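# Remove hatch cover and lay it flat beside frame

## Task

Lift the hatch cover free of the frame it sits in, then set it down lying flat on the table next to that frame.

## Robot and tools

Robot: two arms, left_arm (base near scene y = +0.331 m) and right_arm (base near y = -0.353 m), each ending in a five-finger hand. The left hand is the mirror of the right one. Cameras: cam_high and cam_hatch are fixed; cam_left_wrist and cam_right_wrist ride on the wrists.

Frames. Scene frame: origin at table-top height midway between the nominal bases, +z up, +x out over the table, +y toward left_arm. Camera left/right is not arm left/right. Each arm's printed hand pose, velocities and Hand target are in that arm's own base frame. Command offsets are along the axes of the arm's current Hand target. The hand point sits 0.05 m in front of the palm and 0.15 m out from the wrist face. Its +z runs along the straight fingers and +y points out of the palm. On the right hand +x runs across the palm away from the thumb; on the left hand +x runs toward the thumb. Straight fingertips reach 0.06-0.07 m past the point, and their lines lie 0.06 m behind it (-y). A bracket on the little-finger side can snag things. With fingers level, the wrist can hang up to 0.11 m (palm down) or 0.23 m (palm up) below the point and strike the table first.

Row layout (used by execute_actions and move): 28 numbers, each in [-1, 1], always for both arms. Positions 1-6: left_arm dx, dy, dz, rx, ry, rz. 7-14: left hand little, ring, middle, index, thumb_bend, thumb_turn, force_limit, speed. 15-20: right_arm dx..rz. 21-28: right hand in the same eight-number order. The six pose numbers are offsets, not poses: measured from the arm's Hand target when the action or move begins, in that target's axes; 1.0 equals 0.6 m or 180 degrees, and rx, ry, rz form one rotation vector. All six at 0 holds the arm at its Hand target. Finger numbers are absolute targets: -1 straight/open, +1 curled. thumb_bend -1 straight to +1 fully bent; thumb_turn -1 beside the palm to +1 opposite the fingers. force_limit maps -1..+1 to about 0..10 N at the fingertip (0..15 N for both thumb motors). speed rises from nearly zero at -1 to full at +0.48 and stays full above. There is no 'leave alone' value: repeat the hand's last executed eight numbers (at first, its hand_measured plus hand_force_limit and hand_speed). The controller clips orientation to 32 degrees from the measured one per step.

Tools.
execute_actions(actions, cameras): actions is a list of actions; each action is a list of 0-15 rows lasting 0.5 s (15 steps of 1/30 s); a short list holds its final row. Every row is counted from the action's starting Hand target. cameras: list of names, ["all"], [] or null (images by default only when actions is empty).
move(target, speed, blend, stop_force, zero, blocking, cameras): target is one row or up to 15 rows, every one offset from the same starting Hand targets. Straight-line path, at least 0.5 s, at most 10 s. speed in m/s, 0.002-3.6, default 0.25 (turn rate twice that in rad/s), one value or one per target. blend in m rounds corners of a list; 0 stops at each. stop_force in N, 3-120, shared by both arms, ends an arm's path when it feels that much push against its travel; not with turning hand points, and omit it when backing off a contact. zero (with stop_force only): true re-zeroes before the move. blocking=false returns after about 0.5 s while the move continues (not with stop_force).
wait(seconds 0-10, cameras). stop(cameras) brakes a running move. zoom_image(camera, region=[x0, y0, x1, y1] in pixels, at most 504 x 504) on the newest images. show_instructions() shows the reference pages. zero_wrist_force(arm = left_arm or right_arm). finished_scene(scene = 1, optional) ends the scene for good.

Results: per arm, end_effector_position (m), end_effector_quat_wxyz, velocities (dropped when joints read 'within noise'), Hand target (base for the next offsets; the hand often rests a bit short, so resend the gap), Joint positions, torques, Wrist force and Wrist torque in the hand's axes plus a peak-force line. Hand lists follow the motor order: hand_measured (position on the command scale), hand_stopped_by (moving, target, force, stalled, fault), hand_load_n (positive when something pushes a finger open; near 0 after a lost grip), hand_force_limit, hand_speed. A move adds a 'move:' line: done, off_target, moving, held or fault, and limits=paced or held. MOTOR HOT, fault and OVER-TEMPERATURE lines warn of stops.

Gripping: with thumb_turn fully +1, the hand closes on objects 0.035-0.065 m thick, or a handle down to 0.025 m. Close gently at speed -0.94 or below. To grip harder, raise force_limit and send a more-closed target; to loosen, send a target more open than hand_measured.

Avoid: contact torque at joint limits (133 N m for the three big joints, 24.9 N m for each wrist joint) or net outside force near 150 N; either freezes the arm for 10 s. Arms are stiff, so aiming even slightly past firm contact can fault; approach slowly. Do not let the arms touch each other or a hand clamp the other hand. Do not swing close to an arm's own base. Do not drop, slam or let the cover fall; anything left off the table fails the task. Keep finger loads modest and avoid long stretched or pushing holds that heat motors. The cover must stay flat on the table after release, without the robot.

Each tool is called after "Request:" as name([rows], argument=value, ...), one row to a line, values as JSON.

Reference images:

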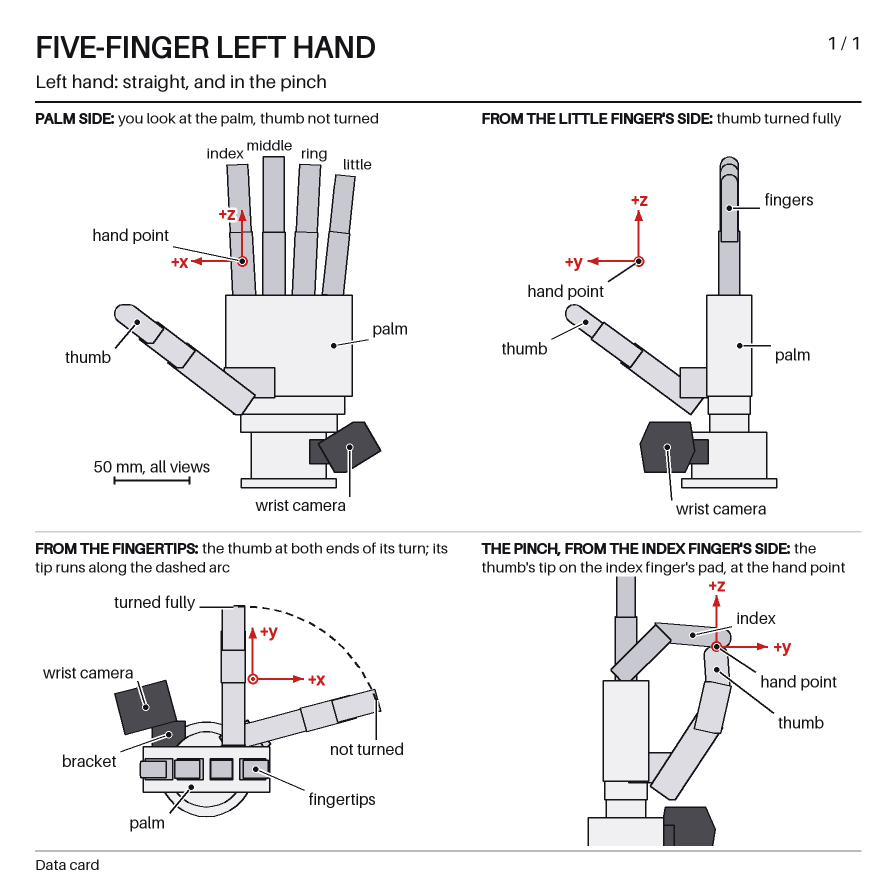

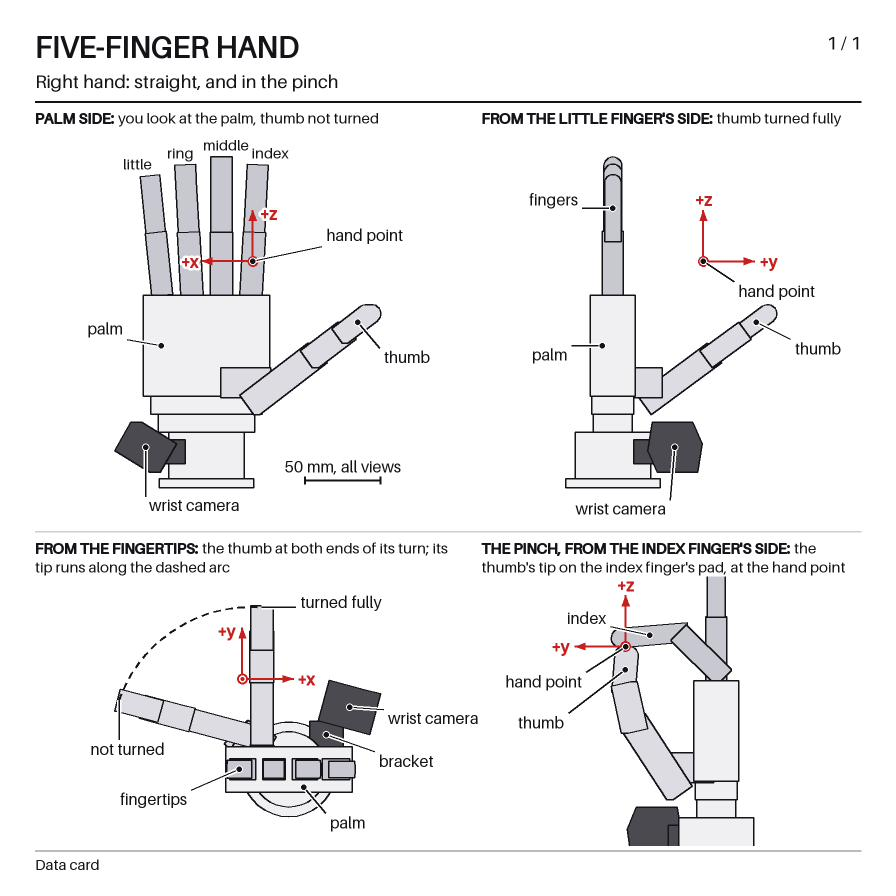

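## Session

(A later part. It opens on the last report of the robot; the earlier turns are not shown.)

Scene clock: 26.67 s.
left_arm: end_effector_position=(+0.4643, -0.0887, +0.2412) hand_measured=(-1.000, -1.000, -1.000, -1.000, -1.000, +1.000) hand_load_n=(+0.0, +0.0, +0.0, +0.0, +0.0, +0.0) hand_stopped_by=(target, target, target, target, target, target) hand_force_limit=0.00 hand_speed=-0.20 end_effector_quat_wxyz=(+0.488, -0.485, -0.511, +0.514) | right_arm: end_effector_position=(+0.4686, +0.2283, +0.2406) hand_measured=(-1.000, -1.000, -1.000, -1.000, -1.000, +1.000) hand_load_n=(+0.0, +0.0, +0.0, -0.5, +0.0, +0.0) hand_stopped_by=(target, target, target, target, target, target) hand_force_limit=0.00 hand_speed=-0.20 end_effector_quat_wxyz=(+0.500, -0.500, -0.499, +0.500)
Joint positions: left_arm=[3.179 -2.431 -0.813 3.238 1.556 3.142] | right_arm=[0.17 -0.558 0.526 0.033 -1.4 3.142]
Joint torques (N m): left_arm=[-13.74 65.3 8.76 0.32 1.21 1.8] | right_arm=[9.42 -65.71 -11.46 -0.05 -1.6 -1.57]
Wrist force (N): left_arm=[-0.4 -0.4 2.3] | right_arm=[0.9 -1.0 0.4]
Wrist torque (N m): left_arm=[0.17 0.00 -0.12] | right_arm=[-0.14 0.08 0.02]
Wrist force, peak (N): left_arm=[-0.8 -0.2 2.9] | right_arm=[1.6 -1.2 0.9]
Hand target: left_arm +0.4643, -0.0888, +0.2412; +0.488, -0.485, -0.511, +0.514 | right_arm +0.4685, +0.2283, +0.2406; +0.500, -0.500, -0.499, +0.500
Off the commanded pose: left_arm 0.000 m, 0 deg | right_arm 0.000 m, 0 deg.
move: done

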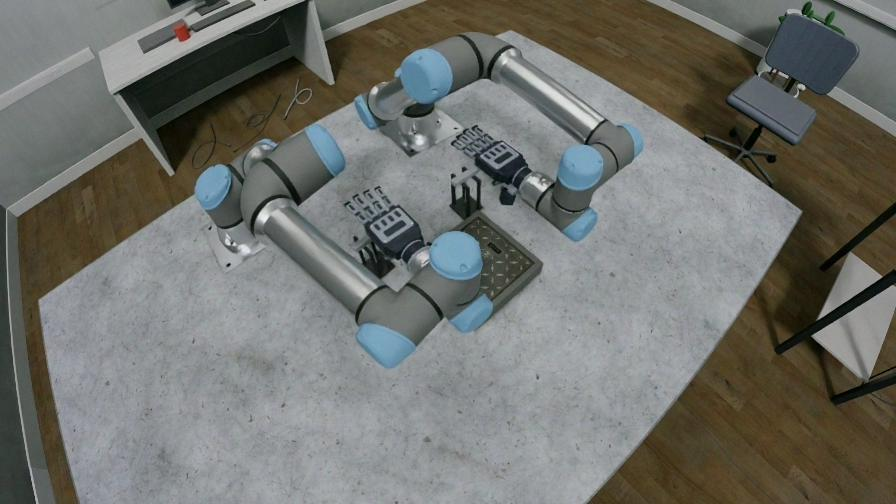

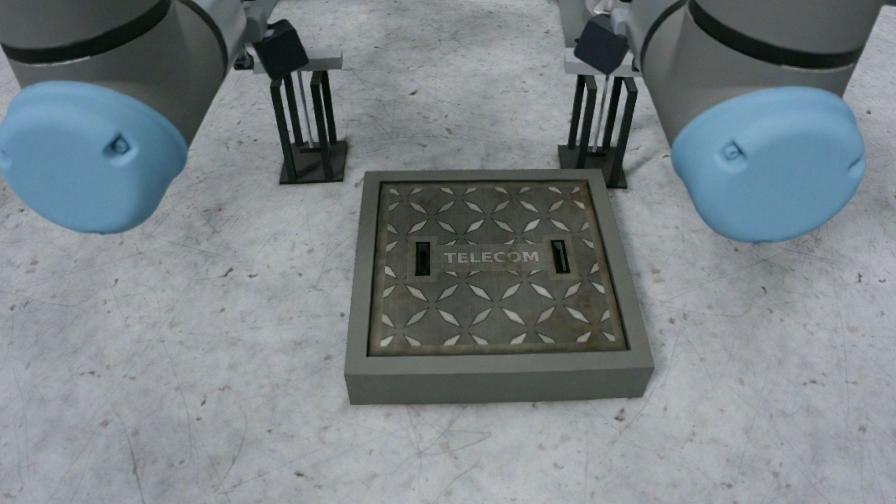

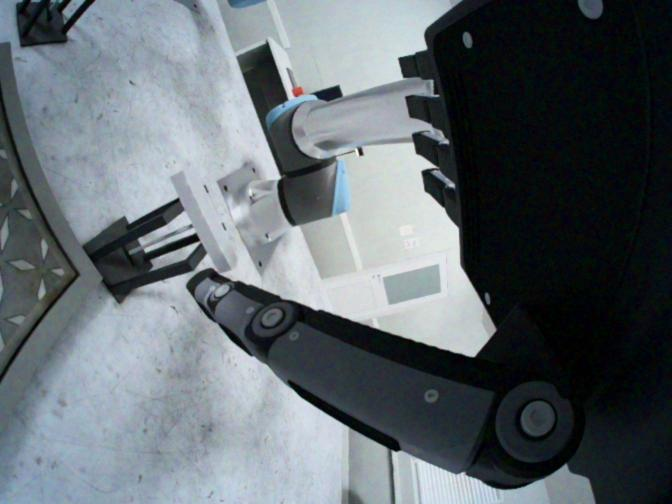

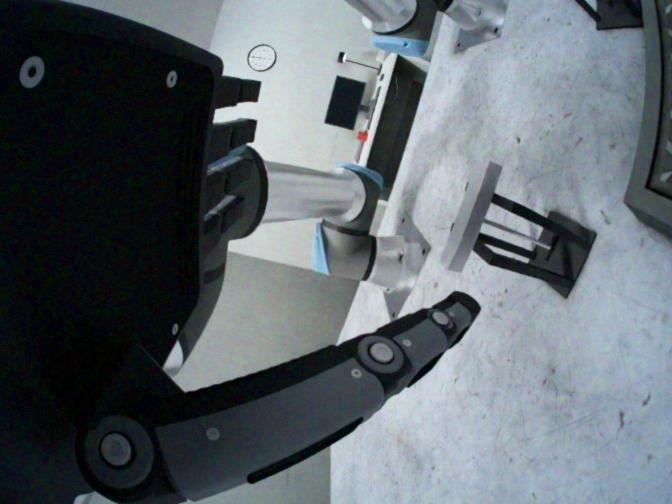

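Request:
move(target=[-0.0007,0.102,0.1298,0,0,0,-0.35,-0.35,-0.16,-0.16,-0.7,1,0,-0.2,0.0245,0.101,0.1342,0,0,0,-0.35,-0.35,-0.16,-0.16,-0.7,1,0,-0.2], cameras=["all"], speed=0.2)

Request:
zoom_image(camera="cam_left_wrist", region=[100, 100, 420, 350])

Request:
zoom_image(camera="cam_right_wrist", region=[250, 100, 570, 350])

Scene clock: 35.03 s.
left_arm: end_effector_position=(+0.3862, -0.0933, +0.1805) hand_measured=(-0.350, -0.350, -0.160, -0.160, -0.700, +1.000) hand_load_n=(+0.0, +0.0, +0.0, +0.0, +0.0, +0.0) hand_stopped_by=(target, target, target, target, target, target) hand_force_limit=0.00 hand_speed=-0.20 end_effector_quat_wxyz=(+0.488, -0.485, -0.511, +0.514) | right_arm: end_effector_position=(+0.3880, +0.2430, +0.1801) hand_measured=(-0.350, -0.350, -0.160, -0.160, -0.700, +1.000) hand_load_n=(+0.0, +0.0, +0.0, +0.0, +0.0, +0.0) hand_stopped_by=(target, target, target, target, target, target) hand_force_limit=0.00 hand_speed=-0.20 end_effector_quat_wxyz=(+0.500, -0.500, -0.499, +0.500)
Joint positions: left_arm=[3.177 -2.266 -1.269 3.528 1.554 3.142] | right_arm=[0.212 -0.763 1.065 -0.301 -1.358 3.142]
Joint torques (N m): left_arm=[15.97 59.31 7.44 0.48 -1.42 -0.54] | right_arm=[8.75 -58.84 -10.19 -0.11 1.79 2.08]
Wrist force (N): left_arm=[0.0 -0.2 2.1] | right_arm=[0.7 -1.1 0.7]
Wrist torque (N m): left_arm=[0.23 -0.05 -0.10] | right_arm=[-0.16 0.06 -0.06]
Wrist force, peak (N): left_arm=[-0.3 0.7 2.9] | right_arm=[0.8 -1.9 -0.2]
Hand target: left_arm +0.3862, -0.0932, +0.1805; +0.488, -0.485, -0.511, +0.514 | right_arm +0.3880, +0.2430, +0.1800; +0.500, -0.500, -0.499, +0.500
Off the commanded pose: left_arm 0.000 m, 0 deg | right_arm 0.000 m, 0 deg.
move: done

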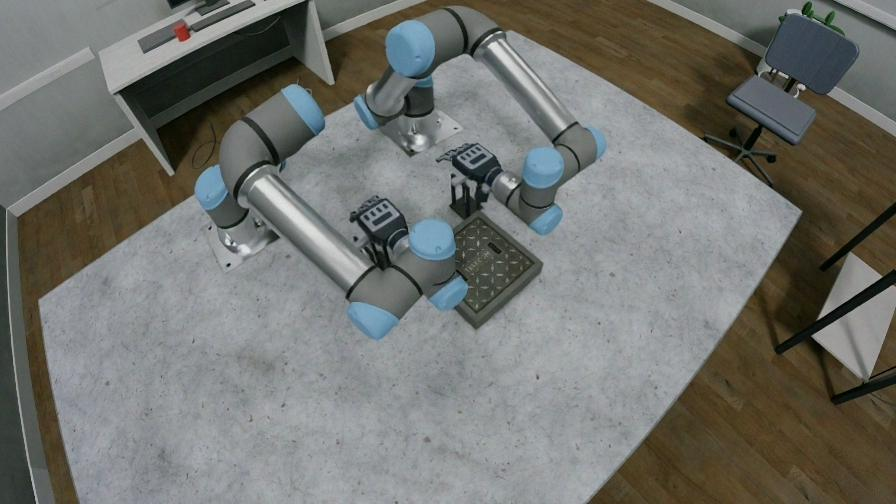

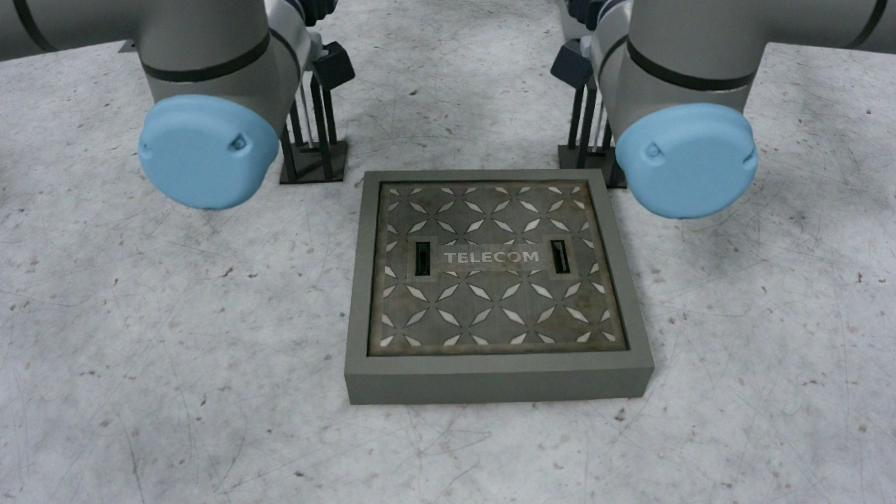

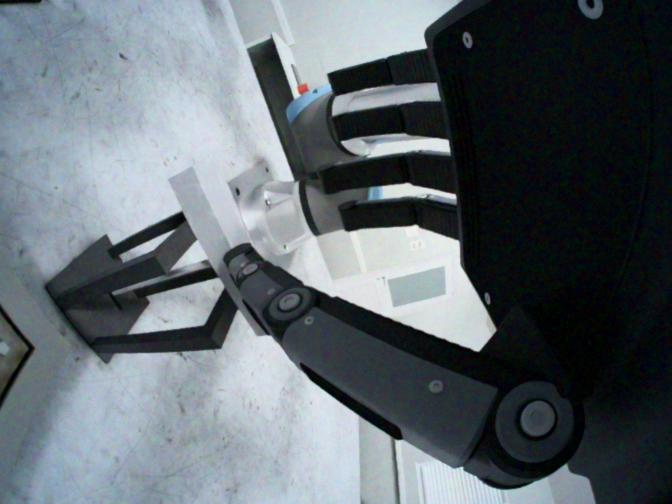

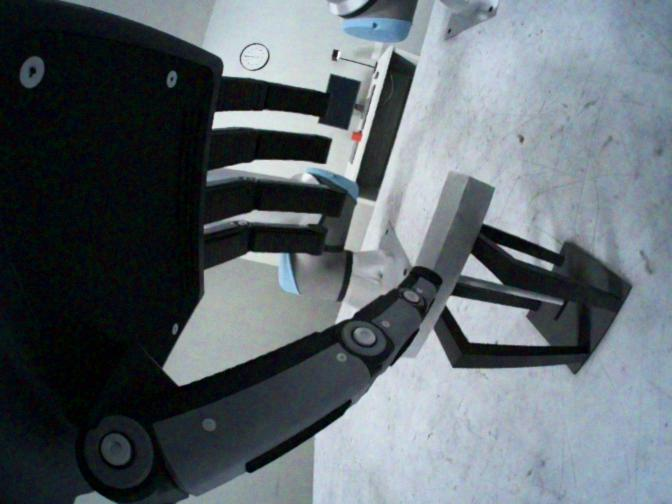

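Scaled by 1.575 from the camera's 672x504 image, which has a finer 960x720 frame.

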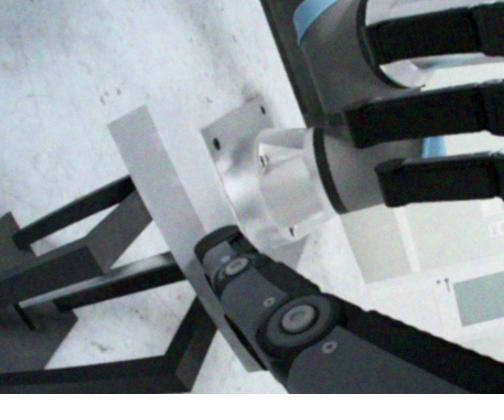

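Scaled by 1.575 from the camera's 672x504 image, which has a finer 960x720 frame.

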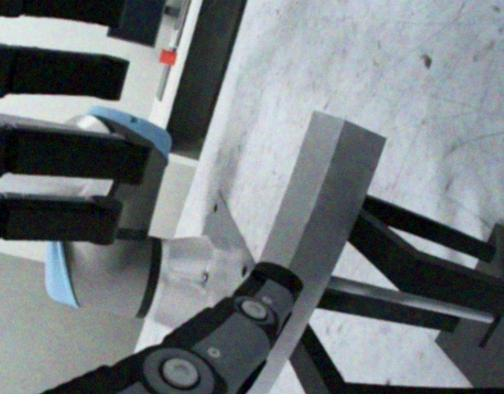

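Request:
move(target=[0,0.05,0,0,0,0,-0.4,-0.4,-0.25,-0.25,-0.7,1,0,-0.2,0,0.05,0,0,0,0,-0.4,-0.4,-0.25,-0.25,-0.7,1,0,-0.2], cameras=["cam_left_wrist","cam_right_wrist"], speed=0.08)

Request:
zoom_image(camera="cam_left_wrist", region=[130, 100, 430, 350])

Request:
zoom_image(camera="cam_right_wrist", region=[240, 100, 540, 350])

Scene clock: 38.13 s.
left_arm: end_effector_position=(+0.3860, -0.0932, +0.1505) hand_measured=(-0.400, -0.400, -0.250, -0.250, -0.700, +1.000) hand_load_n=(+0.0, +0.0, +0.0, +0.0, +0.0, +0.0) hand_stopped_by=(target, target, target, target, target, target) hand_force_limit=0.00 hand_speed=-0.20 end_effector_quat_wxyz=(+0.488, -0.485, -0.511, +0.514) | right_arm: end_effector_position=(+0.3879, +0.2430, +0.1501) hand_measured=(-0.400, -0.400, -0.250, -0.250, -0.700, +1.000) hand_load_n=(+0.0, +0.0, +0.0, -0.5, +0.0, +0.0) hand_stopped_by=(target, target, target, target, target, target) hand_force_limit=0.00 hand_speed=-0.20 end_effector_quat_wxyz=(+0.500, -0.500, -0.499, +0.500)
Joint positions: left_arm=[3.177 -2.295 -1.3 3.589 1.554 3.142] | right_arm=[0.212 -0.737 1.098 -0.36 -1.358 3.142]
Joint torques (N m): left_arm=[11.15 32.15 7.84 0.41 -1.47 -1.03] | right_arm=[3.06 -45.13 -9.58 -0.15 -0.41 1.33]
Wrist force (N): left_arm=[-0.2 -0.2 2.1] | right_arm=[0.7 -1.0 0.5]
Wrist torque (N m): left_arm=[0.21 -0.03 -0.10] | right_arm=[-0.14 0.06 -0.07]
Wrist force, peak (N): left_arm=[-0.3 -0.2 2.4] | right_arm=[0.7 -1.7 0.5]
Hand target: left_arm +0.3860, -0.0932, +0.1505; +0.488, -0.485, -0.511, +0.514 | right_arm +0.3879, +0.2429, +0.1500; +0.500, -0.500, -0.499, +0.500
Off the commanded pose: left_arm 0.000 m, 0 deg | right_arm 0.000 m, 0 deg.
move: done
Images, in order (width x height): cam_left_wrist 672x504, cam_right_wrist 672x504.

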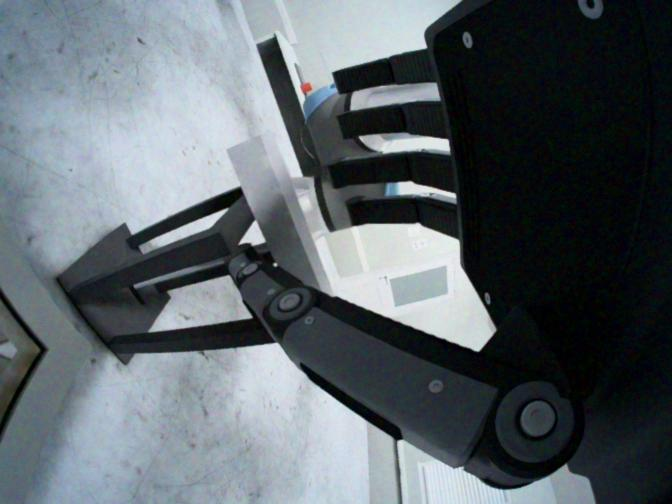

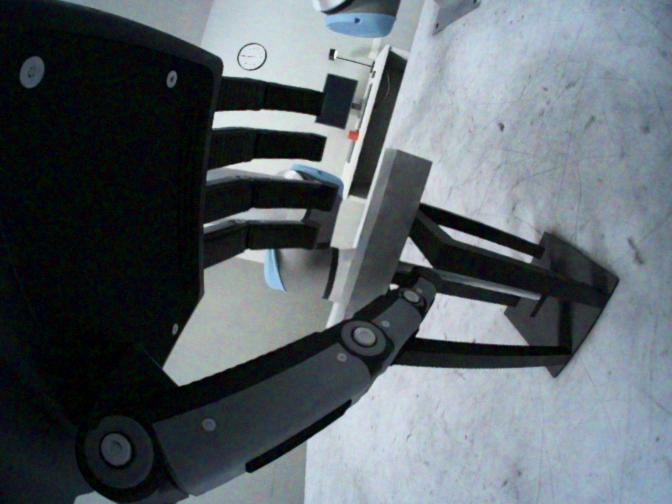

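Scaled by 1.680 from the camera's 672x504 image, which has a finer 960x720 frame.

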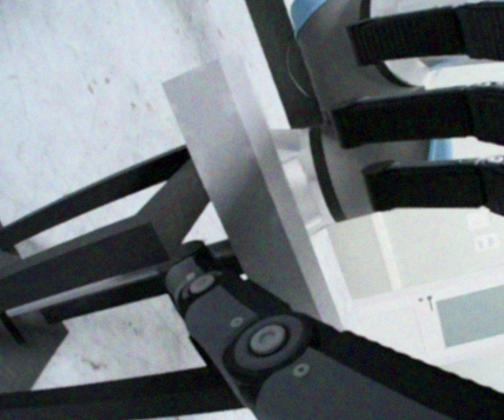

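Scaled by 1.680 from the camera's 672x504 image, which has a finer 960x720 frame.

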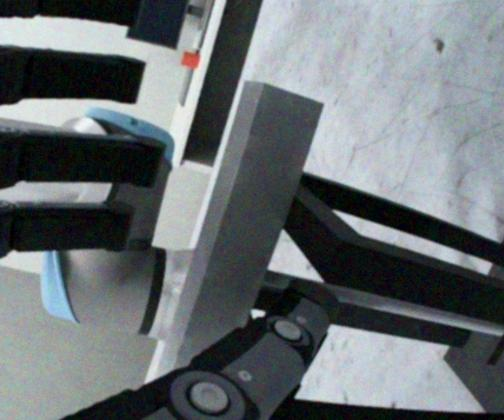

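Request:
wait(seconds=0.1, cameras=["cam_hatch","cam_high"])

Request:
zoom_image(camera="cam_hatch", region=[230, 20, 430, 200])

Request:
zoom_image(camera="cam_hatch", region=[500, 20, 700, 200])

Request:
zoom_image(camera="cam_high", region=[330, 120, 530, 300])

Scene clock: 39.40 s.
left_arm: end_effector_position=(+0.3860, -0.0932, +0.1505) hand_measured=(-0.400, -0.400, -0.250, -0.250, -0.700, +1.000) hand_load_n=(+0.0, +0.0, -0.5, +0.0, +0.0, +0.0) hand_stopped_by=(target, target, target, target, target, target) hand_force_limit=0.00 hand_speed=-0.20 end_effector_quat_wxyz=(+0.488, -0.485, -0.511, +0.514) | right_arm: end_effector_position=(+0.3879, +0.2429, +0.1500) hand_measured=(-0.400, -0.400, -0.250, -0.250, -0.700, +1.000) hand_load_n=(+0.0, +0.0, -0.5, +0.0, +0.0, +0.0) hand_stopped_by=(target, target, target, target, target, target) hand_force_limit=0.00 hand_speed=-0.20 end_effector_quat_wxyz=(+0.500, -0.500, -0.499, +0.500)
Joint positions: left_arm=[3.177 -2.295 -1.3 3.589 1.554 3.142] | right_arm=[0.212 -0.737 1.098 -0.36 -1.358 3.142]
Joint torques (N m): left_arm=[9.75 32.24 9.14 0.25 -1.44 -1.17] | right_arm=[-7.59 -45.57 -9.42 -0.07 -0.49 1.42]
Wrist force (N): left_arm=[-0.3 -0.6 2.2] | right_arm=[0.9 -1.0 0.7]
Wrist torque (N m): left_arm=[0.15 -0.01 -0.09] | right_arm=[-0.14 0.04 -0.06]
Wrist force, peak (N): left_arm=[-0.2 -0.6 2.4] | right_arm=[0.8 -1.1 0.7]
Hand target: left_arm +0.3860, -0.0932, +0.1505; +0.488, -0.485, -0.511, +0.514 | right_arm +0.3879, +0.2429, +0.1500; +0.500, -0.500, -0.499, +0.500
Off the commanded pose: left_arm 0.000 m, 0 deg | right_arm 0.000 m, 0 deg.
wait: 0.10 s; at rest from the start
Images, in order (width x height): cam_high 896x504, cam_hatch 896x504.

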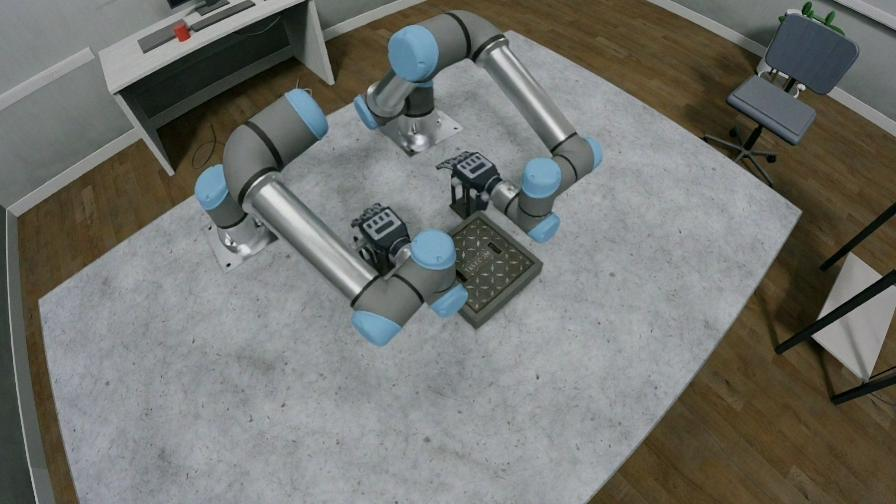

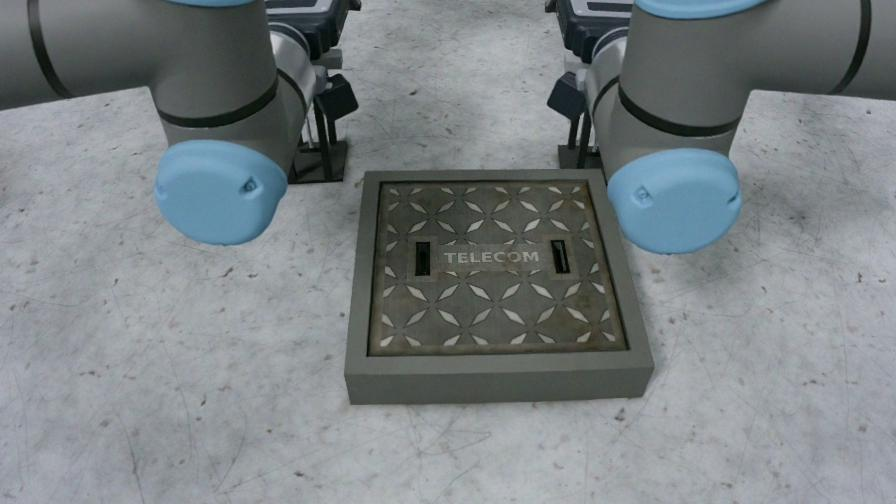

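Scaled by 2.520 from the camera's 896x504 image, which has a finer 1280x720 frame.

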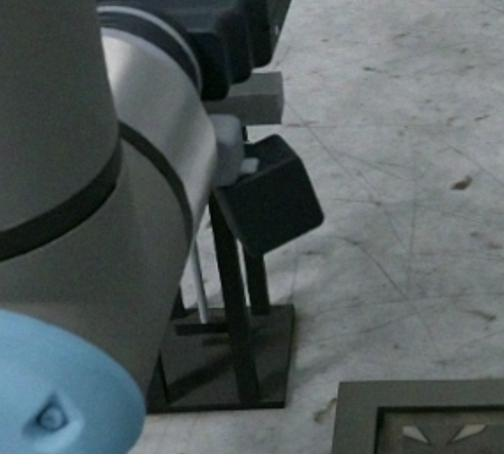

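Scaled by 2.520 from the camera's 896x504 image, which has a finer 1280x720 frame.

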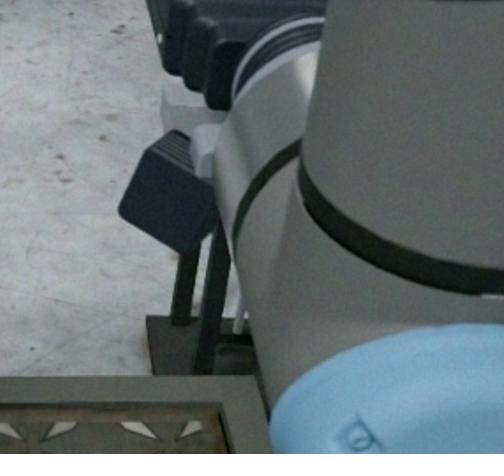

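Scaled by 2.520 from the camera's 896x504 image, which has a finer 1280x720 frame.

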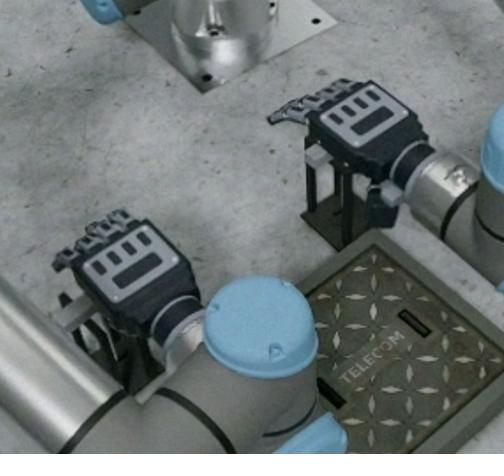

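Request:
wait(seconds=0.1, cameras=["cam_left_wrist","cam_right_wrist"])

Request:
zoom_image(camera="cam_right_wrist", region=[370, 180, 490, 360])

Request:
zoom_image(camera="cam_left_wrist", region=[190, 180, 320, 360])

Scene clock: 39.80 s.
left_arm: end_effector_position=(+0.3860, -0.0932, +0.1505) hand_measured=(-0.400, -0.400, -0.250, -0.250, -0.700, +1.000) hand_load_n=(+0.0, +0.0, +0.0, +0.0, +0.0, +0.0) hand_stopped_by=(target, target, target, target, target, target) hand_force_limit=0.00 hand_speed=-0.20 end_effector_quat_wxyz=(+0.488, -0.485, -0.511, +0.514) | right_arm: end_effector_position=(+0.3879, +0.2429, +0.1500) hand_measured=(-0.400, -0.400, -0.250, -0.250, -0.700, +1.000) hand_load_n=(+0.0, +0.0, +0.0, +0.0, +0.0, +0.0) hand_stopped_by=(target, target, target, target, target, target) hand_force_limit=0.00 hand_speed=-0.20 end_effector_quat_wxyz=(+0.500, -0.500, -0.499, +0.500)
Joint positions: left_arm=[3.177 -2.295 -1.3 3.589 1.554 3.142] | right_arm=[0.212 -0.737 1.098 -0.36 -1.358 3.142]
Joint torques (N m): left_arm=[9.52 33.17 8.3 0.4 -1.25 -1.11] | right_arm=[-7.49 -45.1 -8.77 0 -0.52 1.51]
Wrist force (N): left_arm=[-0.2 -0.5 2.4] | right_arm=[0.6 -0.8 0.7]
Wrist torque (N m): left_arm=[0.14 -0.02 -0.09] | right_arm=[-0.12 0.06 -0.07]
Wrist force, peak (N): left_arm=[-0.2 -0.5 2.4] | right_arm=[0.7 -1.1 0.8]
Hand target: left_arm +0.3860, -0.0932, +0.1505; +0.488, -0.485, -0.511, +0.514 | right_arm +0.3879, +0.2429, +0.1500; +0.500, -0.500, -0.499, +0.500
Off the commanded pose: left_arm 0.000 m, 0 deg | right_arm 0.000 m, 0 deg.
wait: 0.10 s; at rest from the start
Images, in order (width x height): cam_left_wrist 672x504, cam_right_wrist 672x504.

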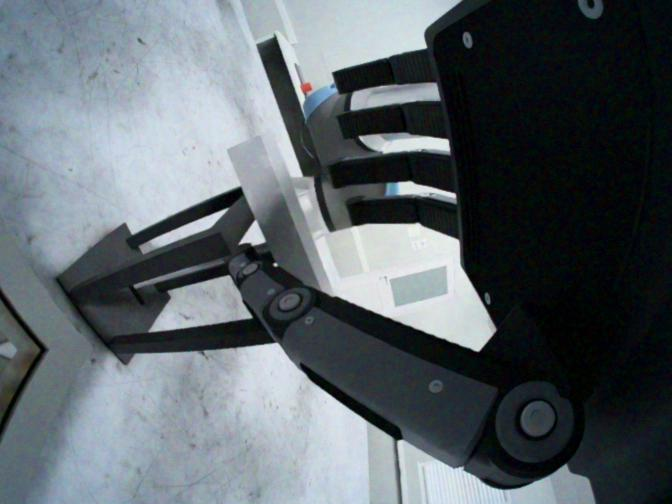

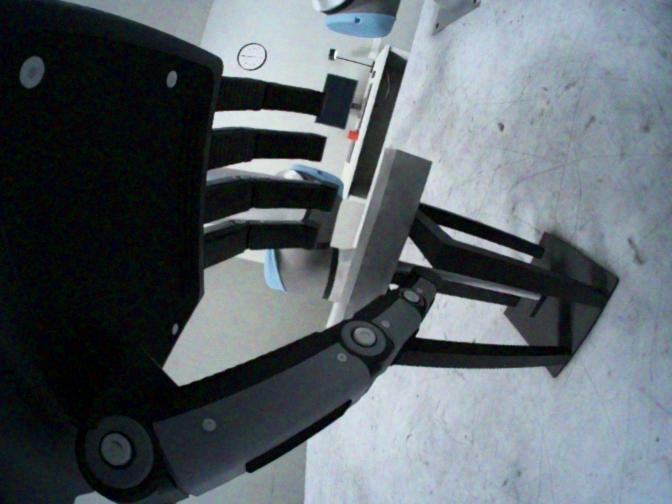

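Scaled by 2.800 from the camera's 672x504 image, which has a finer 960x720 frame.

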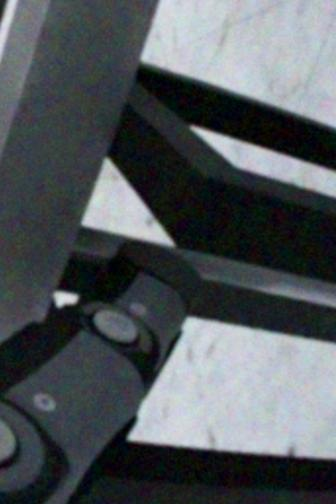

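Scaled by 2.800 from the camera's 672x504 image, which has a finer 960x720 frame.

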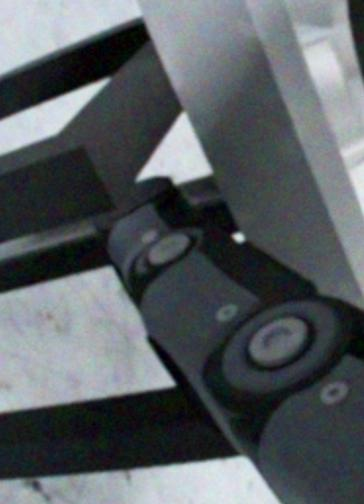

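Request:
move(target=[0.0192,0,0,0,0,0,-0.4,-0.4,-0.25,-0.25,-0.7,1,0,-0.2,-0.0158,0,0,0,0,0,-0.4,-0.4,-0.25,-0.25,-0.7,1,0,-0.2], cameras=["cam_left_wrist","cam_right_wrist"], speed=0.08)

Request:
zoom_image(camera="cam_right_wrist", region=[370, 140, 530, 360])

Request:
zoom_image(camera="cam_left_wrist", region=[160, 140, 320, 360])

Scene clock: 41.40 s.
left_arm: end_effector_position=(+0.3854, -0.0818, +0.1505) hand_measured=(-0.400, -0.400, -0.250, -0.250, -0.700, +1.000) hand_load_n=(+0.0, +0.0, +0.0, +0.0, +0.0, +0.0) hand_stopped_by=(target, target, target, target, target, target) hand_force_limit=0.00 hand_speed=-0.20 end_effector_quat_wxyz=(+0.488, -0.485, -0.511, +0.514) | right_arm: end_effector_position=(+0.3879, +0.2335, +0.1500) hand_measured=(-0.400, -0.400, -0.250, -0.250, -0.700, +1.000) hand_load_n=(+0.0, +0.0, +0.0, +0.0, +0.0, -7.0) hand_stopped_by=(target, target, target, target, target, target) hand_force_limit=0.00 hand_speed=-0.20 end_effector_quat_wxyz=(+0.500, -0.500, -0.499, +0.500)
Joint positions: left_arm=[3.195 -2.29 -1.31 3.594 1.572 3.142] | right_arm=[0.198 -0.746 1.115 -0.368 -1.372 3.142]
Joint torques (N m): left_arm=[13.95 59.76 8.59 0.55 1.61 -1.61] | right_arm=[-11.07 -58.7 -7.67 0.2 -2.53 1.99]
Wrist force (N): left_arm=[-0.2 -0.3 2.2] | right_arm=[5.3 -1.3 0.3]
Wrist torque (N m): left_arm=[0.20 -0.01 -0.10] | right_arm=[-0.18 -0.12 -0.19]
Wrist force, peak (N): left_arm=[-0.4 -0.5 2.5] | right_arm=[5.3 -1.3 0.3]
Hand target: left_arm +0.3854, -0.0817, +0.1505; +0.488, -0.485, -0.511, +0.514 | right_arm +0.3879, +0.2335, +0.1500; +0.500, -0.500, -0.499, +0.500
Off the commanded pose: left_arm 0.000 m, 0 deg | right_arm 0.000 m, 0 deg.
move: done
Images, in order (width x height): cam_left_wrist 672x504, cam_right_wrist 672x504.

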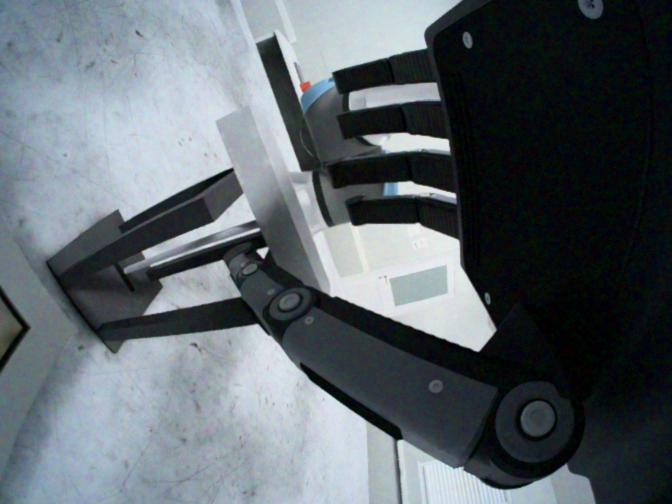

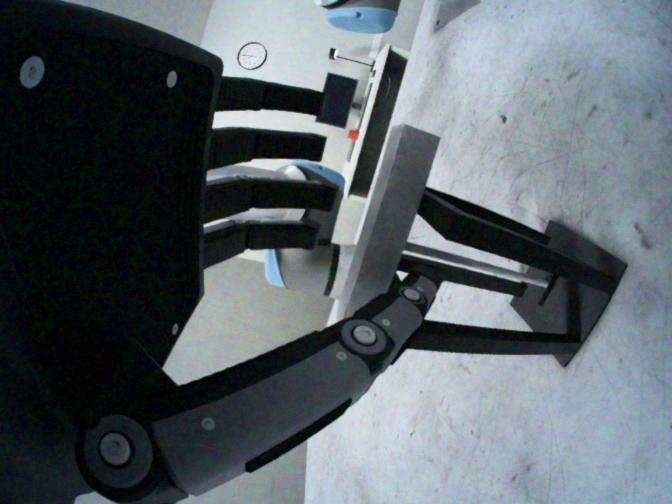

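Scaled by 2.291 from the camera's 672x504 image, which has a finer 960x720 frame.

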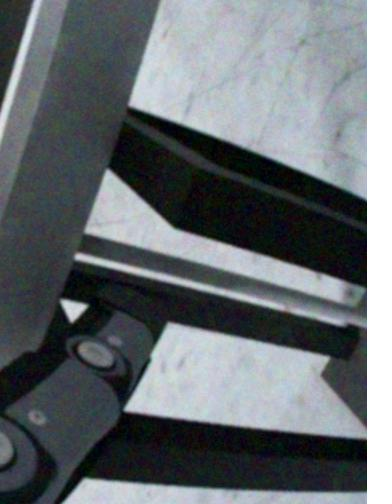

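Scaled by 2.291 from the camera's 672x504 image, which has a finer 960x720 frame.

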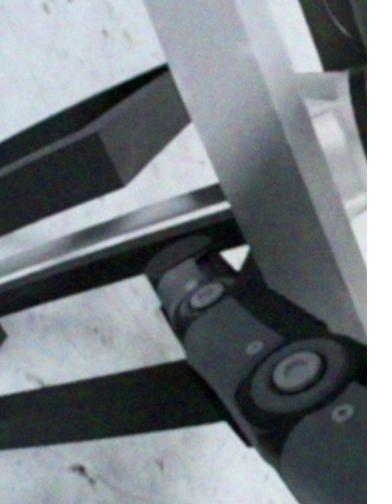

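Request:
move(target=[-0.0083,0,0,0,0,0,-0.4,-0.4,-0.25,-0.25,-0.7,1,0,-0.2,0.0082,0,0,0,0,0,-0.4,-0.4,-0.25,-0.25,-0.7,1,0,-0.2], cameras=["cam_left_wrist","cam_right_wrist"], speed=0.05)

Request:
zoom_image(camera="cam_right_wrist", region=[370, 140, 530, 360])

Request:
zoom_image(camera="cam_left_wrist", region=[160, 140, 320, 360])

Scene clock: 42.37 s.
left_arm: end_effector_position=(+0.3857, -0.0866, +0.1505) hand_measured=(-0.400, -0.400, -0.250, -0.250, -0.700, +1.000) hand_load_n=(+0.0, +0.0, +0.0, +0.0, +0.0, +0.0) hand_stopped_by=(target, target, target, target, target, target) hand_force_limit=0.00 hand_speed=-0.20 end_effector_quat_wxyz=(+0.488, -0.485, -0.511, +0.514) | right_arm: end_effector_position=(+0.3879, +0.2383, +0.1500) hand_measured=(-0.400, -0.400, -0.250, -0.250, -0.700, +1.000) hand_load_n=(+0.0, +0.0, +0.0, +0.0, +0.0, +0.0) hand_stopped_by=(target, target, target, target, target, target) hand_force_limit=0.00 hand_speed=-0.20 end_effector_quat_wxyz=(+0.500, -0.500, -0.499, +0.500)
Joint positions: left_arm=[3.187 -2.292 -1.306 3.592 1.564 3.142] | right_arm=[0.205 -0.742 1.106 -0.364 -1.365 3.142]
Joint torques (N m): left_arm=[-14.21 32.07 27.22 -2.78 -1.58 0.05] | right_arm=[9.37 -45.2 -24.39 3.33 1.51 1.74]
Wrist force (N): left_arm=[0.2 -0.3 2.1] | right_arm=[0.6 -0.8 0.4]
Wrist torque (N m): left_arm=[0.21 -0.09 -0.07] | right_arm=[-0.10 0.09 -0.08]
Wrist force, peak (N): left_arm=[0.0 -0.3 2.4] | right_arm=[5.7 -1.3 0.2]
Hand target: left_arm +0.3857, -0.0867, +0.1505; +0.488, -0.485, -0.511, +0.514 | right_arm +0.3879, +0.2384, +0.1500; +0.500, -0.500, -0.499, +0.500
Off the commanded pose: left_arm 0.000 m, 0 deg | right_arm 0.000 m, 0 deg.
move: done
Images, in order (width x height): cam_left_wrist 672x504, cam_right_wrist 672x504.

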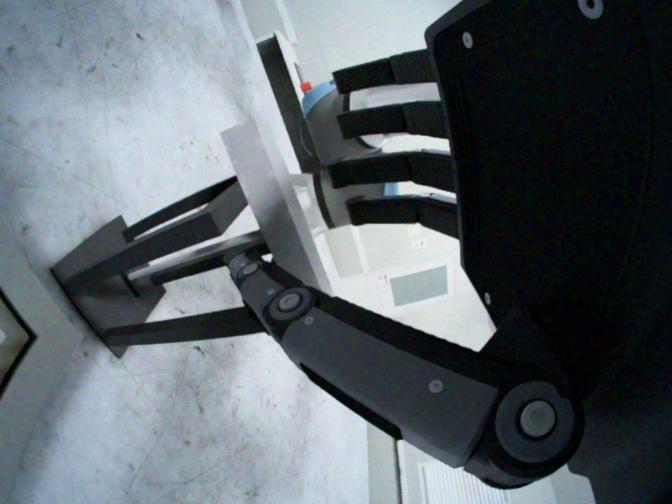

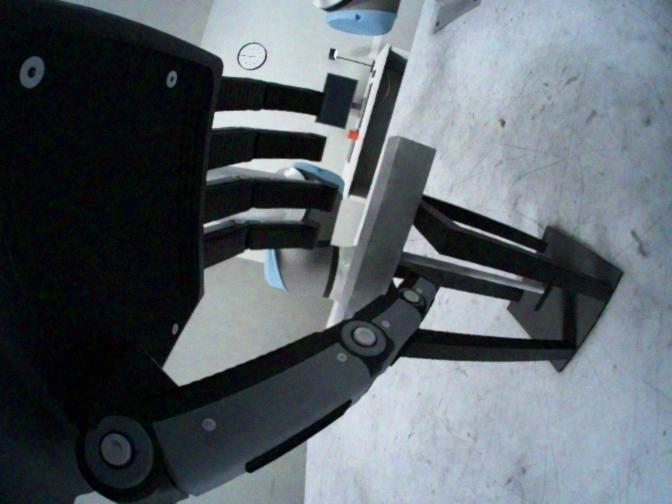

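Scaled by 2.291 from the camera's 672x504 image, which has a finer 960x720 frame.

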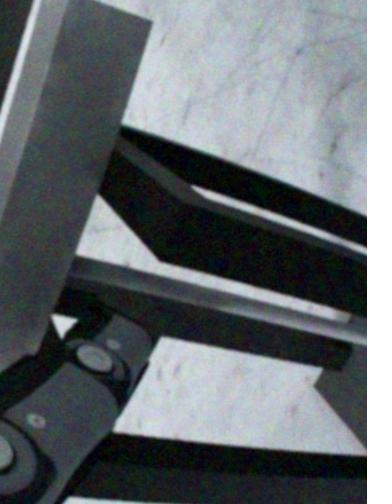

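Scaled by 2.291 from the camera's 672x504 image, which has a finer 960x720 frame.

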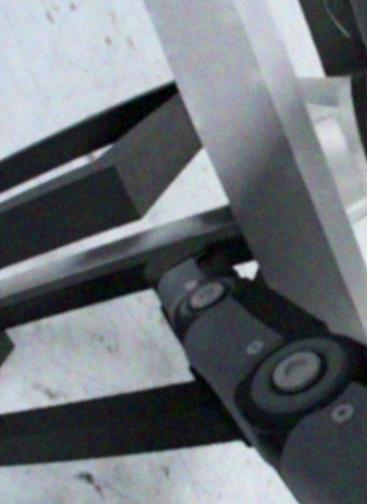

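Request:
move(target=[0,0.0358,-0.004,0,0,0,-0.4,-0.4,-0.25,-0.25,-0.7,1,0,-0.2,0,0.035,0,0,0,0,-0.4,-0.4,-0.25,-0.25,-0.7,1,0,-0.2], cameras=["cam_left_wrist","cam_right_wrist"], speed=0.04)

Request:
zoom_image(camera="cam_right_wrist", region=[310, 140, 530, 360])

Request:
zoom_image(camera="cam_left_wrist", region=[160, 140, 380, 360])

Scene clock: 43.90 s.
left_arm: end_effector_position=(+0.3879, -0.0866, +0.1290) hand_measured=(-0.400, -0.400, -0.250, -0.250, -0.700, +1.000) hand_load_n=(+0.0, +0.0, +0.0, +0.0, +0.5, +0.0) hand_stopped_by=(target, target, target, target, target, target) hand_force_limit=0.00 hand_speed=-0.20 end_effector_quat_wxyz=(+0.488, -0.485, -0.511, +0.514) | right_arm: end_effector_position=(+0.3879, +0.2384, +0.1291) hand_measured=(-0.400, -0.400, -0.250, -0.250, -0.700, +1.000) hand_load_n=(+0.0, +0.0, +0.0, +0.0, +0.0, +0.0) hand_stopped_by=(target, target, target, target, target, target) hand_force_limit=0.00 hand_speed=-0.20 end_effector_quat_wxyz=(+0.500, -0.500, -0.499, +0.500)
Joint positions: left_arm=[3.187 -2.321 -1.315 3.63 1.564 3.142] | right_arm=[0.205 -0.721 1.126 -0.404 -1.365 3.142]
Joint torques (N m): left_arm=[-9.64 32.4 8.36 0.37 -0.38 1.3] | right_arm=[4.84 -45.57 -8.49 -0.04 0.28 0.15]
Wrist force (N): left_arm=[0.0 -0.4 2.0] | right_arm=[0.7 -0.9 0.4]
Wrist torque (N m): left_arm=[0.19 -0.05 -0.10] | right_arm=[-0.11 0.08 -0.09]
Wrist force, peak (N): left_arm=[-0.3 -0.8 2.3] | right_arm=[0.7 -1.6 0.4]
Hand target: left_arm +0.3880, -0.0866, +0.1290; +0.488, -0.485, -0.511, +0.514 | right_arm +0.3879, +0.2384, +0.1290; +0.500, -0.500, -0.499, +0.500
Off the commanded pose: left_arm 0.000 m, 0 deg | right_arm 0.000 m, 0 deg.
move: done
Images, in order (width x height): cam_left_wrist 672x504, cam_right_wrist 672x504.

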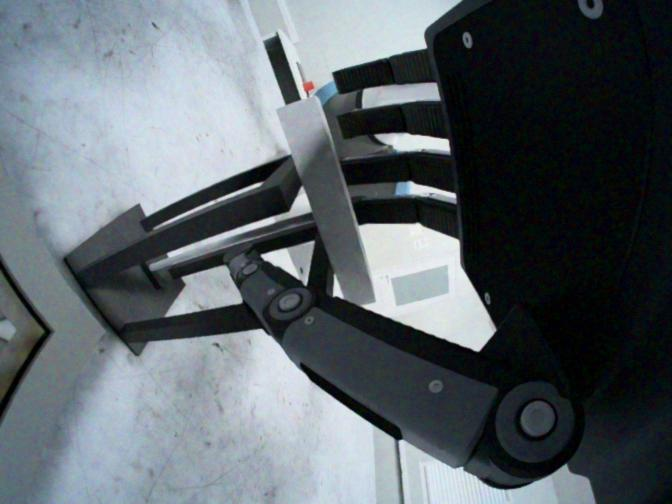

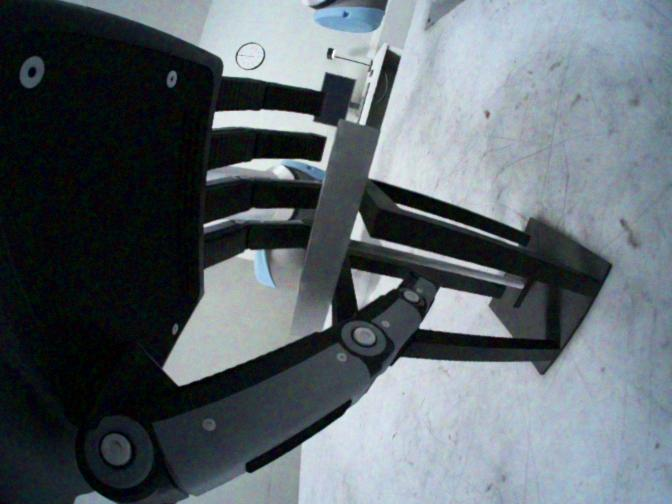

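Scaled by 2.291 from the camera's 672x504 image, which has a finer 960x720 frame.

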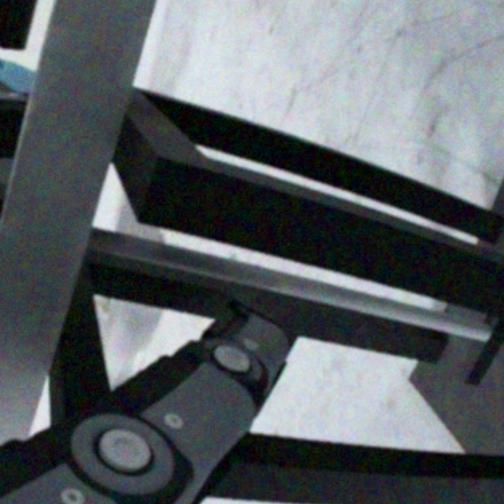

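Scaled by 2.291 from the camera's 672x504 image, which has a finer 960x720 frame.

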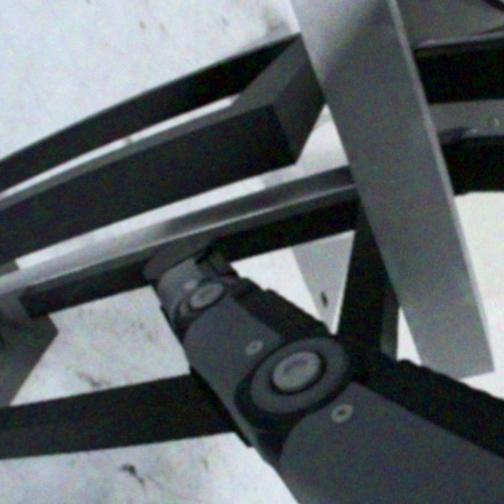

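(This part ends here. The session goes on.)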